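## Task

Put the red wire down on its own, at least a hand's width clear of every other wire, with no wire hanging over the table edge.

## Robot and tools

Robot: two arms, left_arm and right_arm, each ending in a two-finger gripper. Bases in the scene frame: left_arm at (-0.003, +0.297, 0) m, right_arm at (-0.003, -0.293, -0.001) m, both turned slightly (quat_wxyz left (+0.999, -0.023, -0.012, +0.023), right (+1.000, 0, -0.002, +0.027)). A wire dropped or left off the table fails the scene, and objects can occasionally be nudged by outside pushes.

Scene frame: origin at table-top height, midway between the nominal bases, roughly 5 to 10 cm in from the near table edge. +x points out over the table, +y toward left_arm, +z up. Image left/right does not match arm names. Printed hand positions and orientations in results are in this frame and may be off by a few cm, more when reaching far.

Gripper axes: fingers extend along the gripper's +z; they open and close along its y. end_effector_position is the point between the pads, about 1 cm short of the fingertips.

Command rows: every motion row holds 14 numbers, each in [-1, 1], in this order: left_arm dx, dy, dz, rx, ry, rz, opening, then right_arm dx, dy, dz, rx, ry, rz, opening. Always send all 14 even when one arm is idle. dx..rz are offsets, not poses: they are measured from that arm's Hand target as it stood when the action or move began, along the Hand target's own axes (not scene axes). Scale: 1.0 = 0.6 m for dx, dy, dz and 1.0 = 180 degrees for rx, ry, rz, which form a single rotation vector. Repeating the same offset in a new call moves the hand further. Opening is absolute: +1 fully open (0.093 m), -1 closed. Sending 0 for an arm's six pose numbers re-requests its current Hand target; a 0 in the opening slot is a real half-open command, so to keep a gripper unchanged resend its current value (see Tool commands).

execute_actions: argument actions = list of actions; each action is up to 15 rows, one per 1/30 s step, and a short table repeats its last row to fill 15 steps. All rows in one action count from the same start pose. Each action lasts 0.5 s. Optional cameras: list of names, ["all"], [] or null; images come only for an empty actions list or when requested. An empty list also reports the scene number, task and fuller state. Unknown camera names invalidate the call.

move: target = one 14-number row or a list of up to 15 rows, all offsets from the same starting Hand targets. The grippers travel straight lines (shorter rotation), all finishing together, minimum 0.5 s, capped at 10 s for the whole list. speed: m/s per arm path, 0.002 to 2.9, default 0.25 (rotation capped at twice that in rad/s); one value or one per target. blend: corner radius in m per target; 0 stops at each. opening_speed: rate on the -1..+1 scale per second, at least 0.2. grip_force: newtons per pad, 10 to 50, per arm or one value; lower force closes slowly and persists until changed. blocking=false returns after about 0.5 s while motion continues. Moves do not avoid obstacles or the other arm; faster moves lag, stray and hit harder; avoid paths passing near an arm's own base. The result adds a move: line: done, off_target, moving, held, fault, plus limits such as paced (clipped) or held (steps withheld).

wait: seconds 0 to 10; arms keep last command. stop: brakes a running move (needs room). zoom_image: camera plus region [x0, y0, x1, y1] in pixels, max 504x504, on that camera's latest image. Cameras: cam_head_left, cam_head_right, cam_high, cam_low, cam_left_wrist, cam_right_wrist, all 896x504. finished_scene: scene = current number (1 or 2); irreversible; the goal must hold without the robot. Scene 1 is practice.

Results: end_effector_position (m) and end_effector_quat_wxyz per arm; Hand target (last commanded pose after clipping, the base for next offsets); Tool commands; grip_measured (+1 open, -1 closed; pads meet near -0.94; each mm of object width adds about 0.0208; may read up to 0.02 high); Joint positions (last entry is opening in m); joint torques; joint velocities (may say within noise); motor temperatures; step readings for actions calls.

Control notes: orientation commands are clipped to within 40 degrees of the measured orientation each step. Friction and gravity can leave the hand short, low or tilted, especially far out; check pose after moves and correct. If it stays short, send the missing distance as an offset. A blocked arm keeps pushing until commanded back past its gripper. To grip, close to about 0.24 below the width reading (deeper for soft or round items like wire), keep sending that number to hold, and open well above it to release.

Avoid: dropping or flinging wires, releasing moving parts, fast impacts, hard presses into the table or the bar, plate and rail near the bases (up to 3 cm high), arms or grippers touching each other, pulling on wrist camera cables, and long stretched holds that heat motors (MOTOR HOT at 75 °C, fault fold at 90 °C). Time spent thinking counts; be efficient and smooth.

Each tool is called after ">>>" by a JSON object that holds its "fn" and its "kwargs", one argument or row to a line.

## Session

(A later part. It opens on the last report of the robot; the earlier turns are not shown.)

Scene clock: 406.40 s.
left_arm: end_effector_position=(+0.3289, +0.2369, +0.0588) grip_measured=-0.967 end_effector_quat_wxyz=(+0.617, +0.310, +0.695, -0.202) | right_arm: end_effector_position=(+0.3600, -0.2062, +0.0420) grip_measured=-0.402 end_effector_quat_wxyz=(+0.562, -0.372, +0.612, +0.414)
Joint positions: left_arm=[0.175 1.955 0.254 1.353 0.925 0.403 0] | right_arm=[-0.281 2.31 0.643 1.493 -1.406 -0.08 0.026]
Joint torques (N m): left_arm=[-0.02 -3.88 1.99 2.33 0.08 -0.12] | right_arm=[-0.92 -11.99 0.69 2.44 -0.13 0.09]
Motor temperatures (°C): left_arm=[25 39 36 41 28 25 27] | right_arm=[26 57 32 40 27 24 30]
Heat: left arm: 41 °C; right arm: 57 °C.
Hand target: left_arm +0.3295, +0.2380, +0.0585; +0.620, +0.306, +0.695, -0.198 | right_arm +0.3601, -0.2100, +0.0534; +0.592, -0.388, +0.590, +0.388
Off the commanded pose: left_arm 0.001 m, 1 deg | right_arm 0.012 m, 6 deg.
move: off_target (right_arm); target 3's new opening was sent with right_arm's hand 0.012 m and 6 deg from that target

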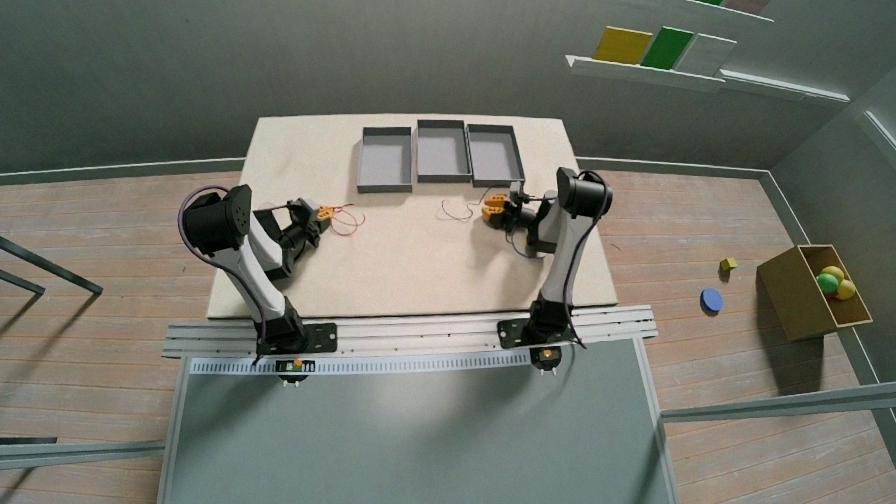

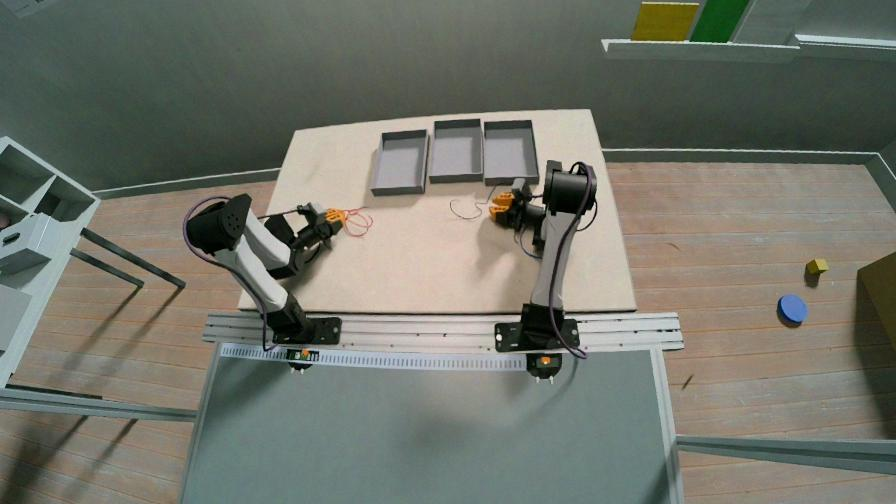

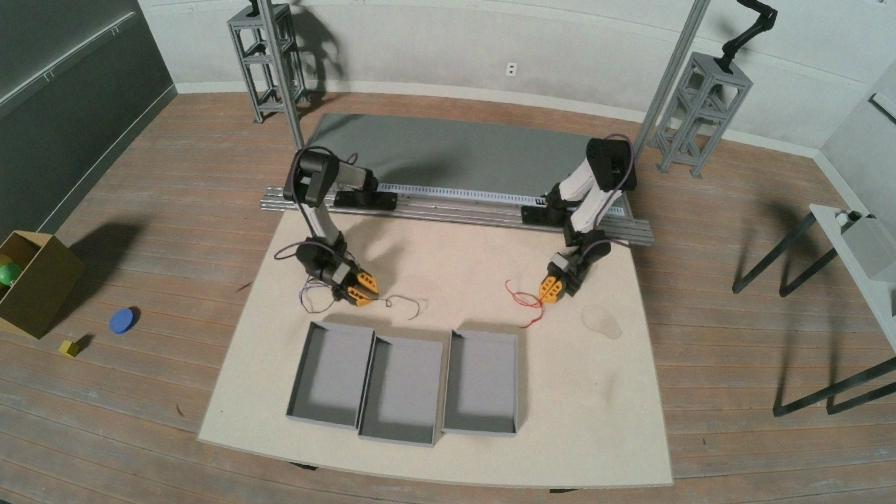

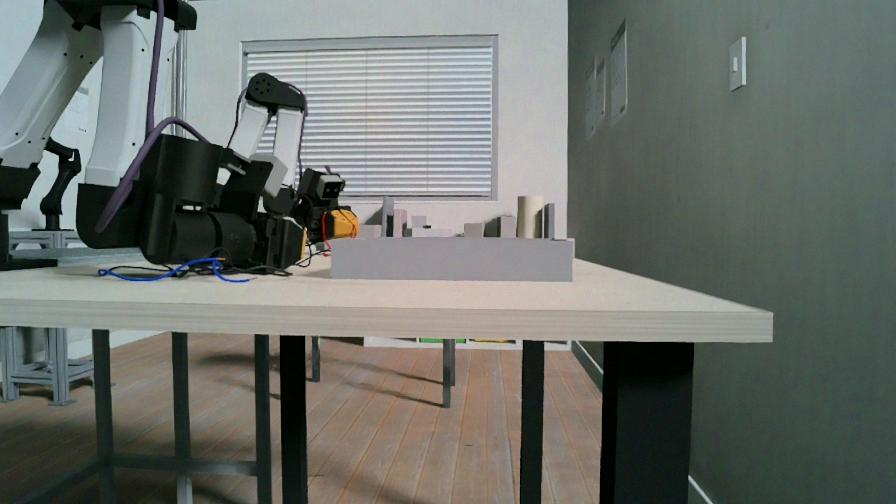

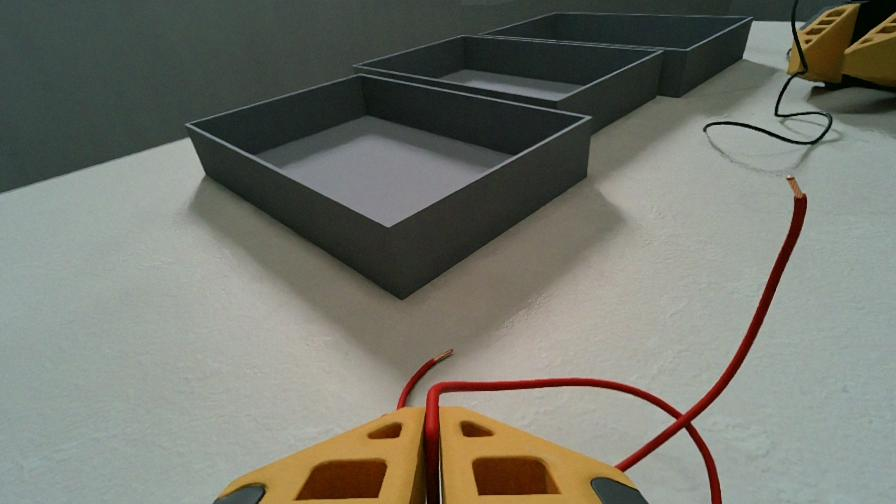

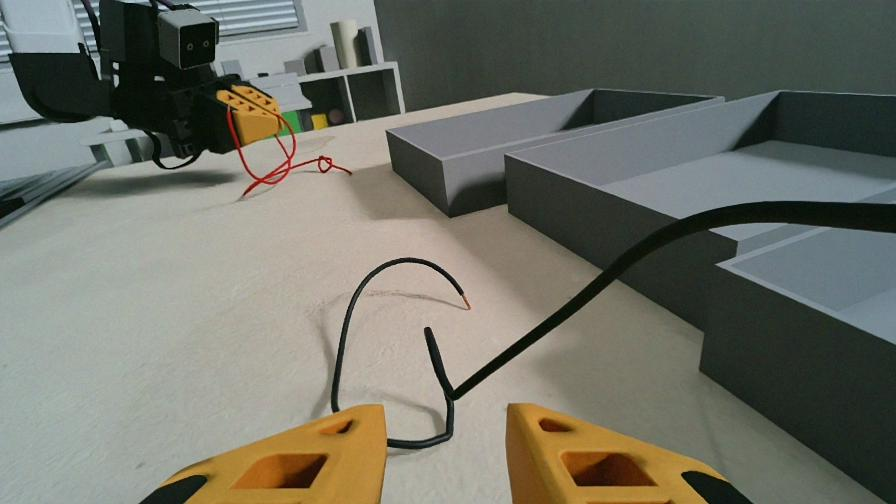

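>>> {"fn": "move", "kwargs": {
  "target": [
    [0.04,0,0,0,0,0,-1,0,0,0,0,0,0,-0.4],
    [0.04,0,0,0,0,0,-0.3,0,0,0,0,0,0,-0.2],
    [-0.01,0,-0.12,0,0,0,-0.3,-0.02,0,-0.1,0,0,0,-0.2],
    [-0.2,0,-0.15,0,0,0,-0.3,-0.25,0,-0.12,0,0,0,-0.2]
  ],
  "cameras": ["all"],
  "speed": 0.12,
  "opening_speed": 0.7
}}

>>> {"fn": "zoom_image", "kwargs": {
  "camera": "cam_high",
  "region": [280, 180, 680, 340]
}}

>>> {"fn": "zoom_image", "kwargs": {
  "camera": "cam_head_left",
  "region": [240, 160, 580, 300]
}}

Scene clock: 418.63 s.
left_arm: end_effector_position=(+0.2637, +0.2740, +0.1769) grip_measured=-0.302 end_effector_quat_wxyz=(+0.610, +0.289, +0.706, -0.216) | right_arm: end_effector_position=(+0.3306, -0.2731, +0.1960) grip_measured=-0.201 end_effector_quat_wxyz=(+0.603, -0.360, +0.606, +0.373)
Joint positions: left_arm=[0.44 0.951 0.367 0.033 1.156 0.579 0.031] | right_arm=[-0.521 1.713 0.577 1.369 -1.557 0.253 0.036]
Joint torques (N m): left_arm=[-0.83 -1.76 8.58 1.75 0.23 0.14] | right_arm=[-0.4 -9.06 5.87 1.35 0.04 0.22]
Motor temperatures (°C): left_arm=[25 37 36 42 28 25 27] | right_arm=[26 58 31 40 27 23 30]
Heat: left arm: 42 °C; right arm: 58 °C.
Hand target: left_arm +0.2681, +0.2752, +0.1901; +0.620, +0.306, +0.695, -0.198 | right_arm +0.3310, -0.2762, +0.2032; +0.592, -0.388, +0.590, +0.388
Off the commanded pose: left_arm 0.014 m, 3 deg | right_arm 0.008 m, 4 deg.
joint sent to its limit (right arm) — joint 5 (wrist yaw), lower limit. The joint targets are off in orientation, not in position.
move: off_target (left_arm, right_arm); target 2's new opening was sent with right_arm's hand 0.012 m and 5 deg from that target

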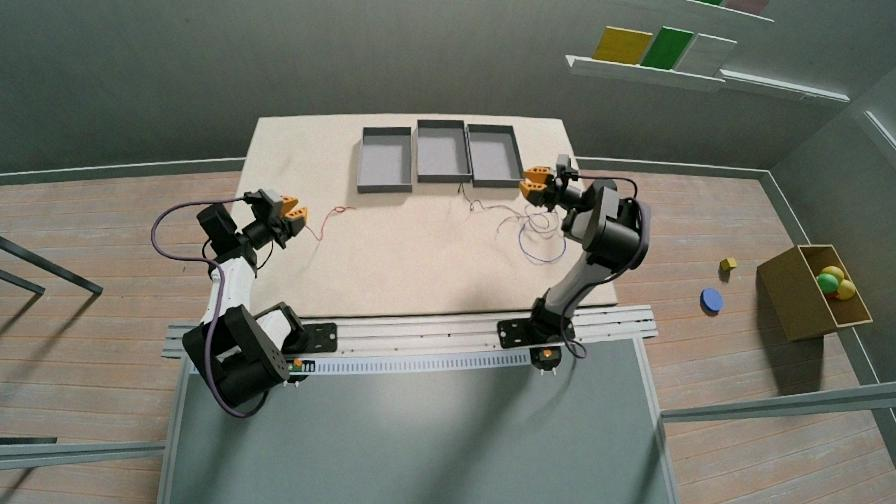

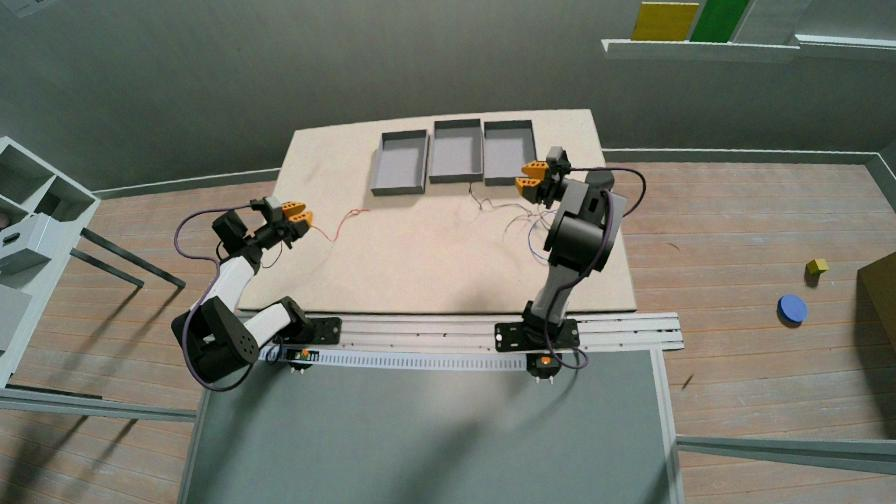

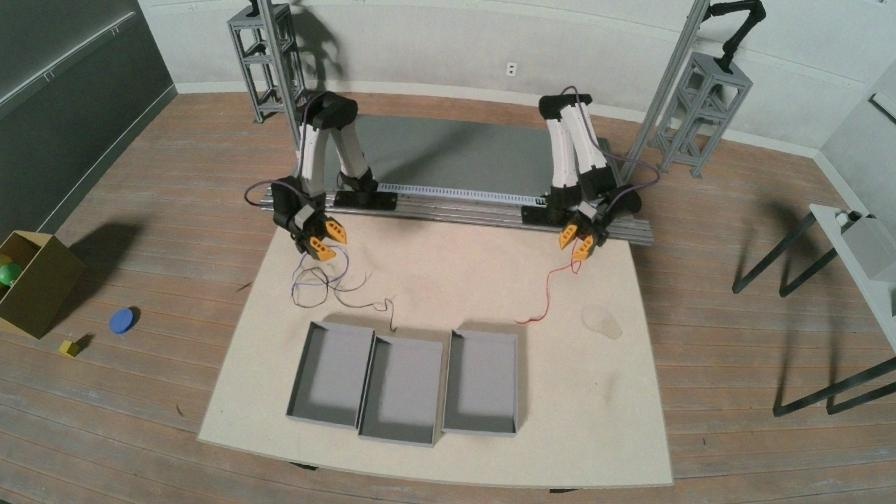

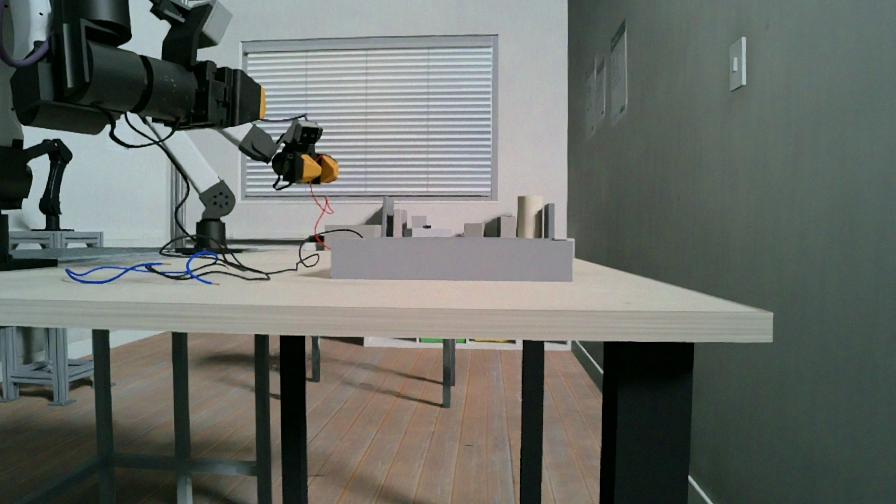

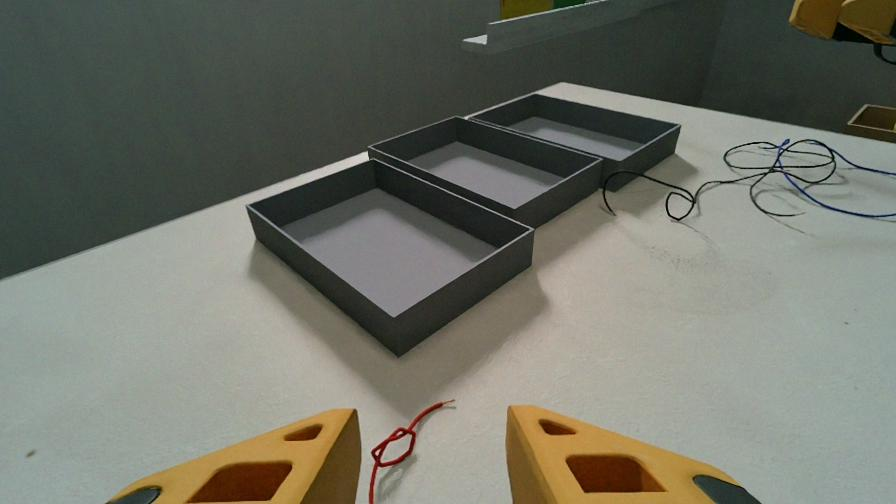

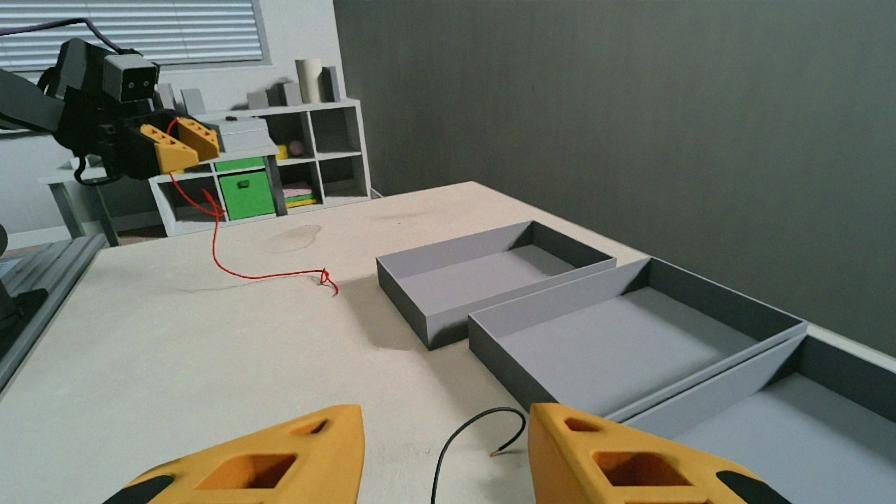

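Scaled by 1.260 from the camera's 896x504 image, which has a finer 1280x720 frame.

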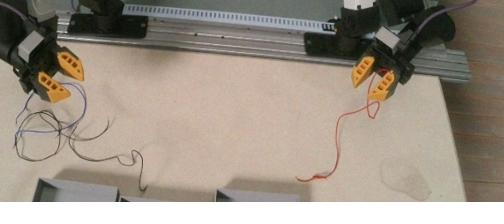

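Scaled by 1.482 from the camera's 896x504 image, which has a finer 1280x720 frame.

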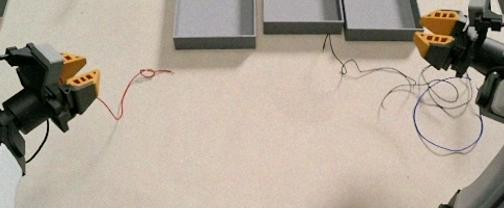

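>>> {"fn": "move", "kwargs": {
  "target": [
    [0.25,0,0.04,0,0,0,-0.3,0,0,0,0,0,0,-0.2],
    [0.27,0,-0.13,0,0,0,-0.3,0,0,0,0,0,0,-0.2]
  ],
  "cameras": ["cam_high","cam_left_wrist","cam_low","cam_head_left"],
  "speed": 0.12
}}

>>> {"fn": "zoom_image", "kwargs": {
  "camera": "cam_high",
  "region": [480, 200, 680, 340]
}}

Scene clock: 429.83 s.
left_arm: end_effector_position=(+0.2026, +0.3556, +0.0423) grip_measured=-0.302 end_effector_quat_wxyz=(+0.593, +0.262, +0.745, -0.157) | right_arm: end_effector_position=(+0.3306, -0.2731, +0.1960) grip_measured=-0.201 end_effector_quat_wxyz=(+0.603, -0.360, +0.607, +0.373)
Joint positions: left_arm=[1.062 1.735 0.46 -0.692 1.249 2.09 0.031] | right_arm=[-0.521 1.713 0.577 1.369 -1.557 0.255 0.036]
Joint torques (N m): left_arm=[-0.98 -2.88 3.69 -0.64 0.54 0.15] | right_arm=[-0.61 -8.94 5.89 1.36 0.09 0.19]
Motor temperatures (°C): left_arm=[25 36 36 40 28 25 27] | right_arm=[26 57 32 39 27 23 30]
Heat: left arm: 40 °C; right arm: 57 °C.
Hand target: left_arm +0.2032, +0.3555, +0.0429; +0.620, +0.306, +0.695, -0.198 | right_arm +0.3310, -0.2762, +0.2032; +0.592, -0.388, +0.590, +0.388
Off the commanded pose: left_arm 0.001 m, 9 deg | right_arm 0.008 m, 4 deg.
joint sent to its limit (left arm) — joint 6 (wrist roll), upper limit. The joint targets are off in orientation, not in position.
joint sent to its limit (right arm) — joint 5 (wrist yaw), lower limit. The joint targets are off in orientation, not in position.
move: off_target (left_arm, right_arm)
Images, in order (width x height): cam_head_left 896x504, cam_high 896x504, cam_low 896x504, cam_left_wrist 896x504.

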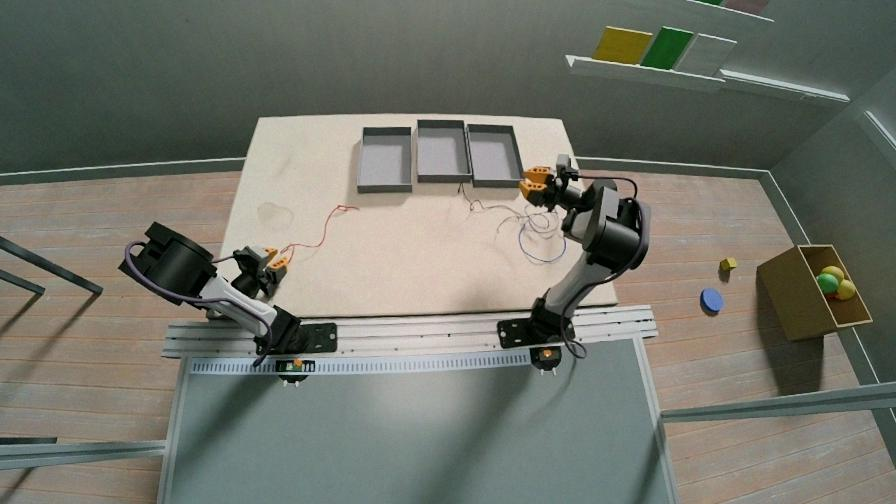

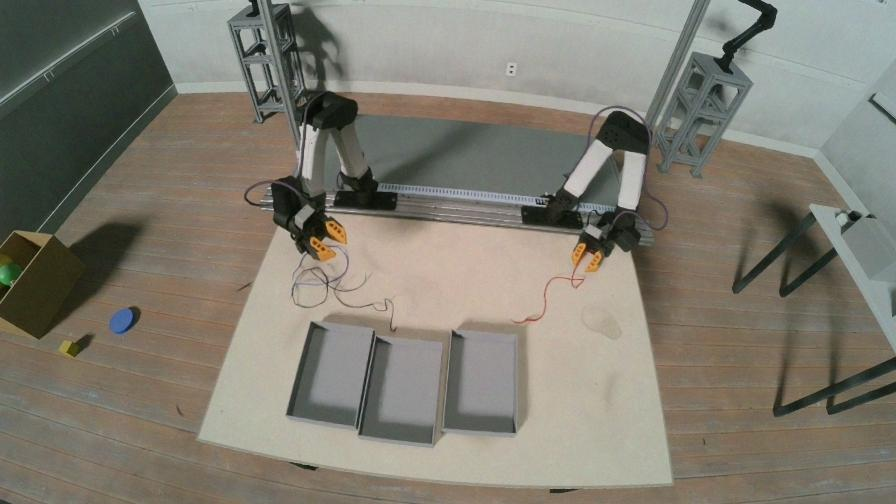

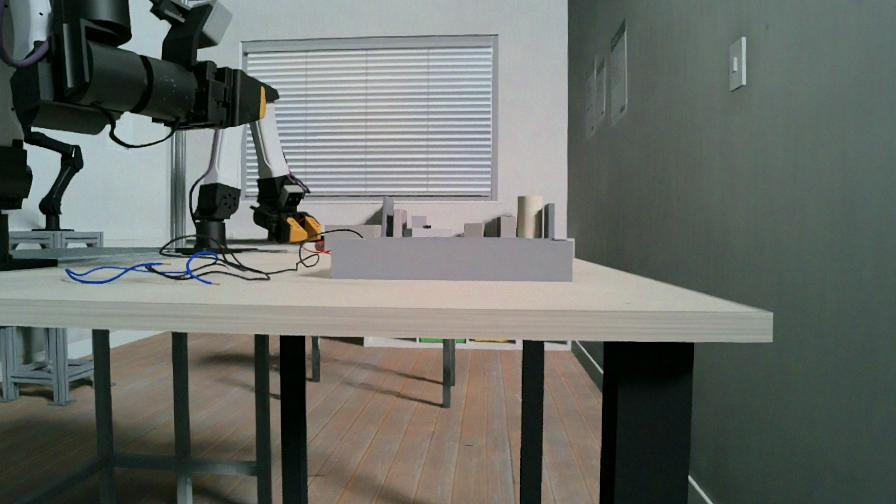

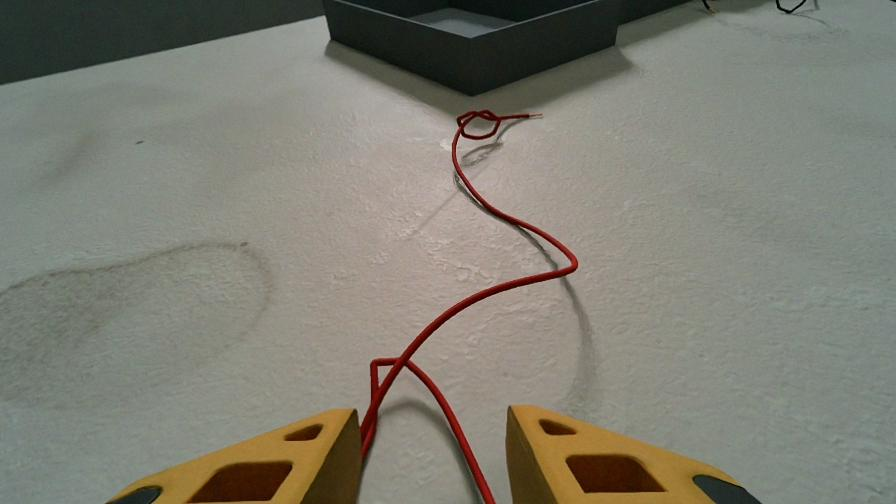

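Scaled by 2.520 from the camera's 896x504 image, which has a finer 1280x720 frame.

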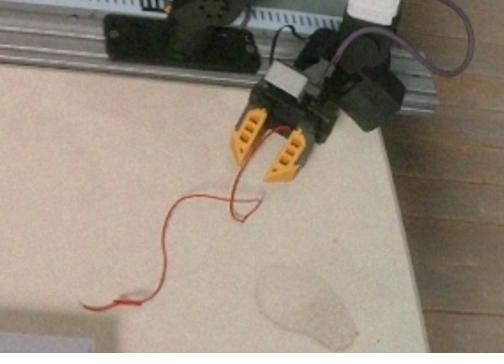

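>>> {"fn": "move", "kwargs": {
  "target": [
    [0,0,0,0,0,0,0.3,0,0,0,0,0,0,-0.2],
    [-0.12,0,0,0,0,0,0.3,0,0,0,0,0,0,-0.2]
  ],
  "cameras": ["cam_high","cam_left_wrist","cam_low"],
  "speed": 0.08,
  "opening_speed": 0.7
}}

>>> {"fn": "zoom_image", "kwargs": {
  "camera": "cam_high",
  "region": [480, 200, 680, 340]
}}

>>> {"fn": "zoom_image", "kwargs": {
  "camera": "cam_low",
  "region": [220, 140, 380, 280]
}}

Scene clock: 437.87 s.
left_arm: end_effector_position=(+0.2041, +0.3396, +0.1046) grip_measured=+0.298 end_effector_quat_wxyz=(+0.596, +0.272, +0.731, -0.191) | right_arm: end_effector_position=(+0.3306, -0.2731, +0.1960) grip_measured=-0.201 end_effector_quat_wxyz=(+0.603, -0.360, +0.607, +0.373)
Joint positions: left_arm=[0.99 1.493 0.544 -1.056 1.277 2.091 0.06] | right_arm=[-0.521 1.713 0.577 1.369 -1.557 0.255 0.036]
Joint torques (N m): left_arm=[-0.76 -4.77 5.24 -0.68 0.7 0.14] | right_arm=[-0.44 -9.01 5.61 1.33 0.06 0.25]
Motor temperatures (°C): left_arm=[25 36 36 39 28 25 27] | right_arm=[26 56 33 39 27 23 30]
Heat: left arm: 39 °C; right arm: 56 °C.
Hand target: left_arm +0.2064, +0.3425, +0.1137; +0.620, +0.306, +0.695, -0.198 | right_arm +0.3310, -0.2762, +0.2032; +0.592, -0.388, +0.590, +0.388
Off the commanded pose: left_arm 0.010 m, 6 deg | right_arm 0.008 m, 4 deg.
joint sent to its limit (left arm) — joint 6 (wrist roll), upper limit. The joint targets are off in orientation, not in position.
joint sent to its limit (right arm) — joint 5 (wrist yaw), lower limit. The joint targets are off in orientation, not in position.
move: off_target (left_arm, right_arm)
Images, in order (width x height): cam_high 896x504, cam_low 896x504, cam_left_wrist 896x504.

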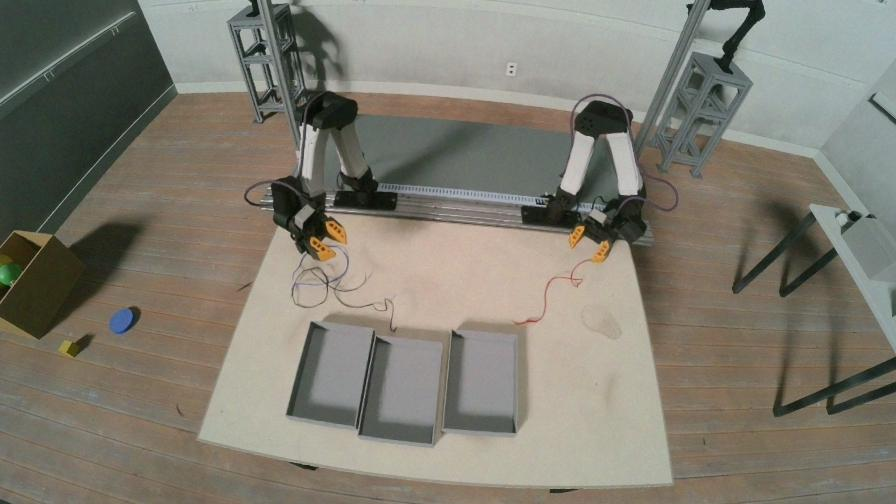

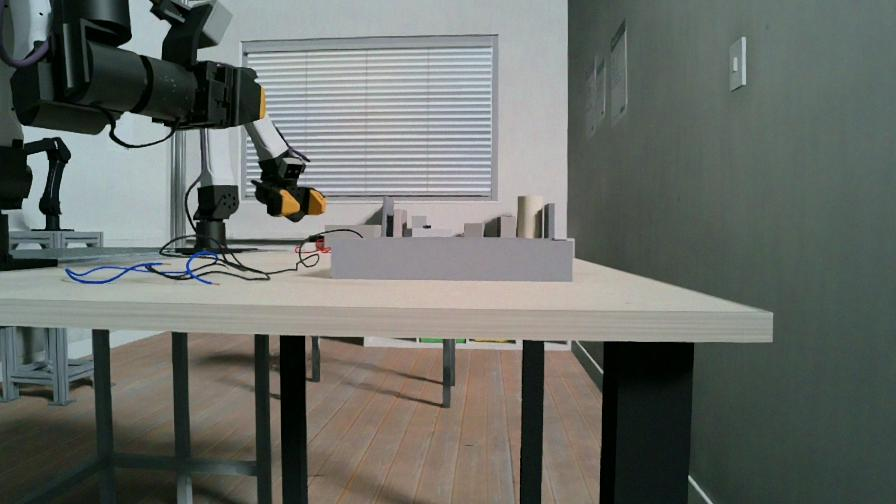

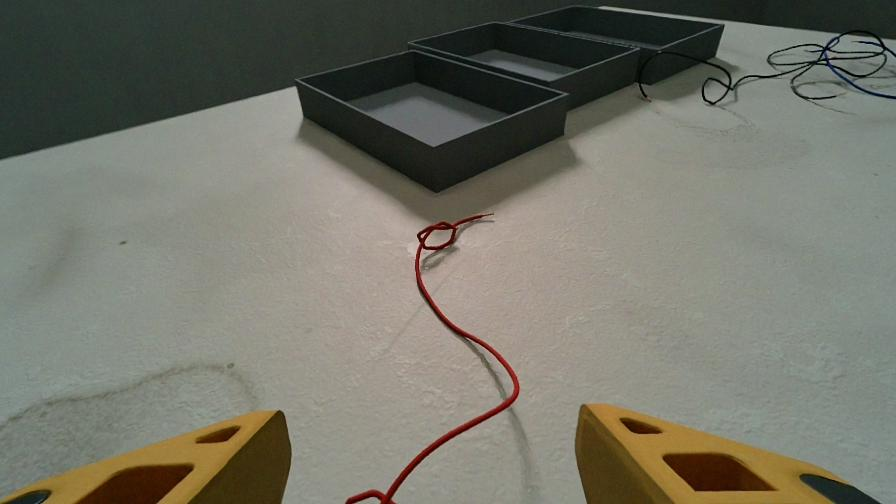

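Scaled by 2.520 from the camera's 896x504 image, which has a finer 1280x720 frame.

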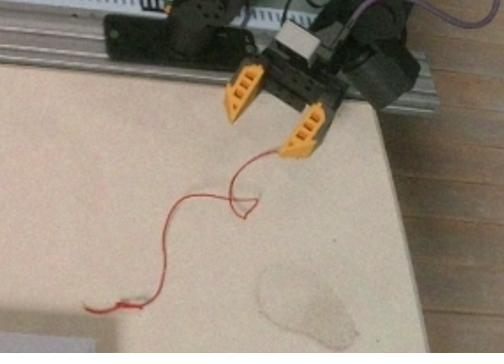

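Scaled by 3.150 from the camera's 896x504 image, which has a finer 1280x720 frame.

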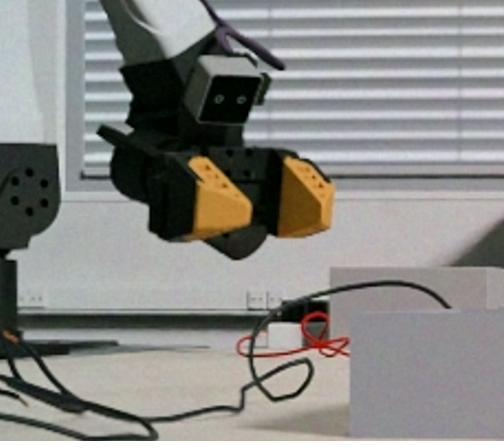

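>>> {"fn": "move", "kwargs": {
  "target": [-0.15,0,-0.05,0,0,0,0.3,-0.05,0,0,0,0,0,-0.2],
  "cameras": ["cam_high","cam_left_wrist","cam_head_right"],
  "speed": 0.15
}}

>>> {"fn": "zoom_image", "kwargs": {
  "camera": "cam_high",
  "region": [280, 200, 680, 340]
}}

Scene clock: 443.47 s.
left_arm: end_effector_position=(+0.1900, +0.3433, +0.1991) grip_measured=+0.298 end_effector_quat_wxyz=(+0.588, +0.258, +0.747, -0.172) | right_arm: end_effector_position=(+0.3313, -0.2735, +0.2234) grip_measured=-0.201 end_effector_quat_wxyz=(+0.601, -0.357, +0.608, +0.376)
Joint positions: left_arm=[1.053 1.217 0.783 -1.564 1.243 2.091 0.06] | right_arm=[-0.521 1.646 0.619 1.358 -1.557 0.362 0.036]
Joint torques (N m): left_arm=[0.44 -3.32 6.74 -0.7 0.53 0.15] | right_arm=[-0.73 -9.44 6.53 1.26 0.01 0.23]
Motor temperatures (°C): left_arm=[25 36 36 38 28 25 27] | right_arm=[26 56 33 38 27 23 30]
Heat: left arm: 38 °C; right arm: 56 °C.
Hand target: left_arm +0.1882, +0.3459, +0.2067; +0.620, +0.306, +0.695, -0.197 | right_arm +0.3309, -0.2763, +0.2333; +0.592, -0.389, +0.590, +0.388
Off the commanded pose: left_arm 0.008 m, 9 deg | right_arm 0.010 m, 5 deg.
joint sent to its limit (left arm) — joint 4 (wrist pitch), lower limit; joint 6 (wrist roll), upper limit. The joint targets are off in orientation, not in position.
joint sent to its limit (right arm) — joint 5 (wrist yaw), lower limit. The joint targets are off in orientation, not in position.
move: off_target (left_arm, right_arm)
Images, in order (width x height): cam_head_right 896x504, cam_high 896x504, cam_left_wrist 896x504.

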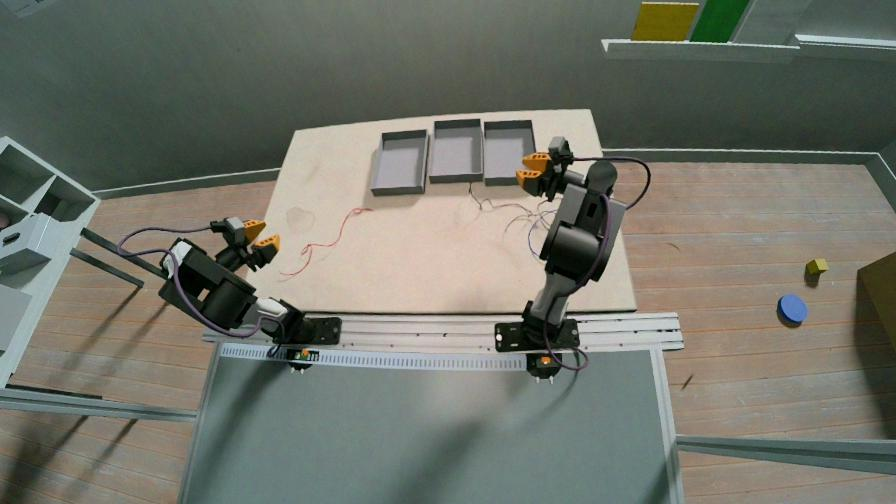

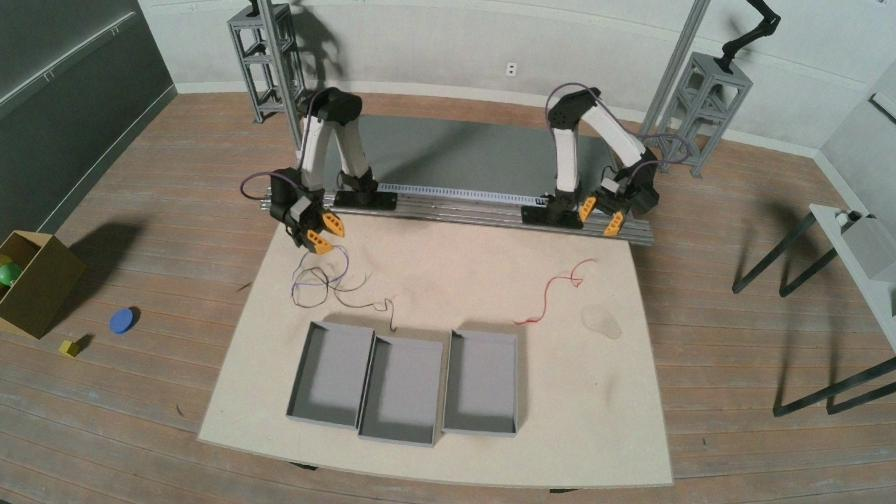

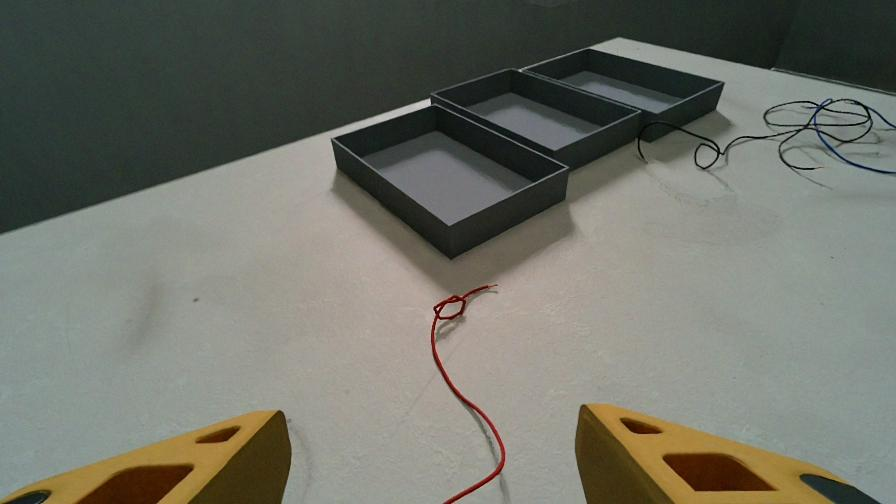

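Scaled by 1.260 from the camera's 896x504 image, which has a finer 1280x720 frame.

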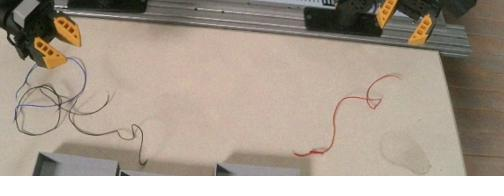

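Red lies alone, well separated, and everything is on the table.

>>> {"fn": "finished_scene", "kwargs": {
  "scene": 2
}}

The scene is finished: the task was done.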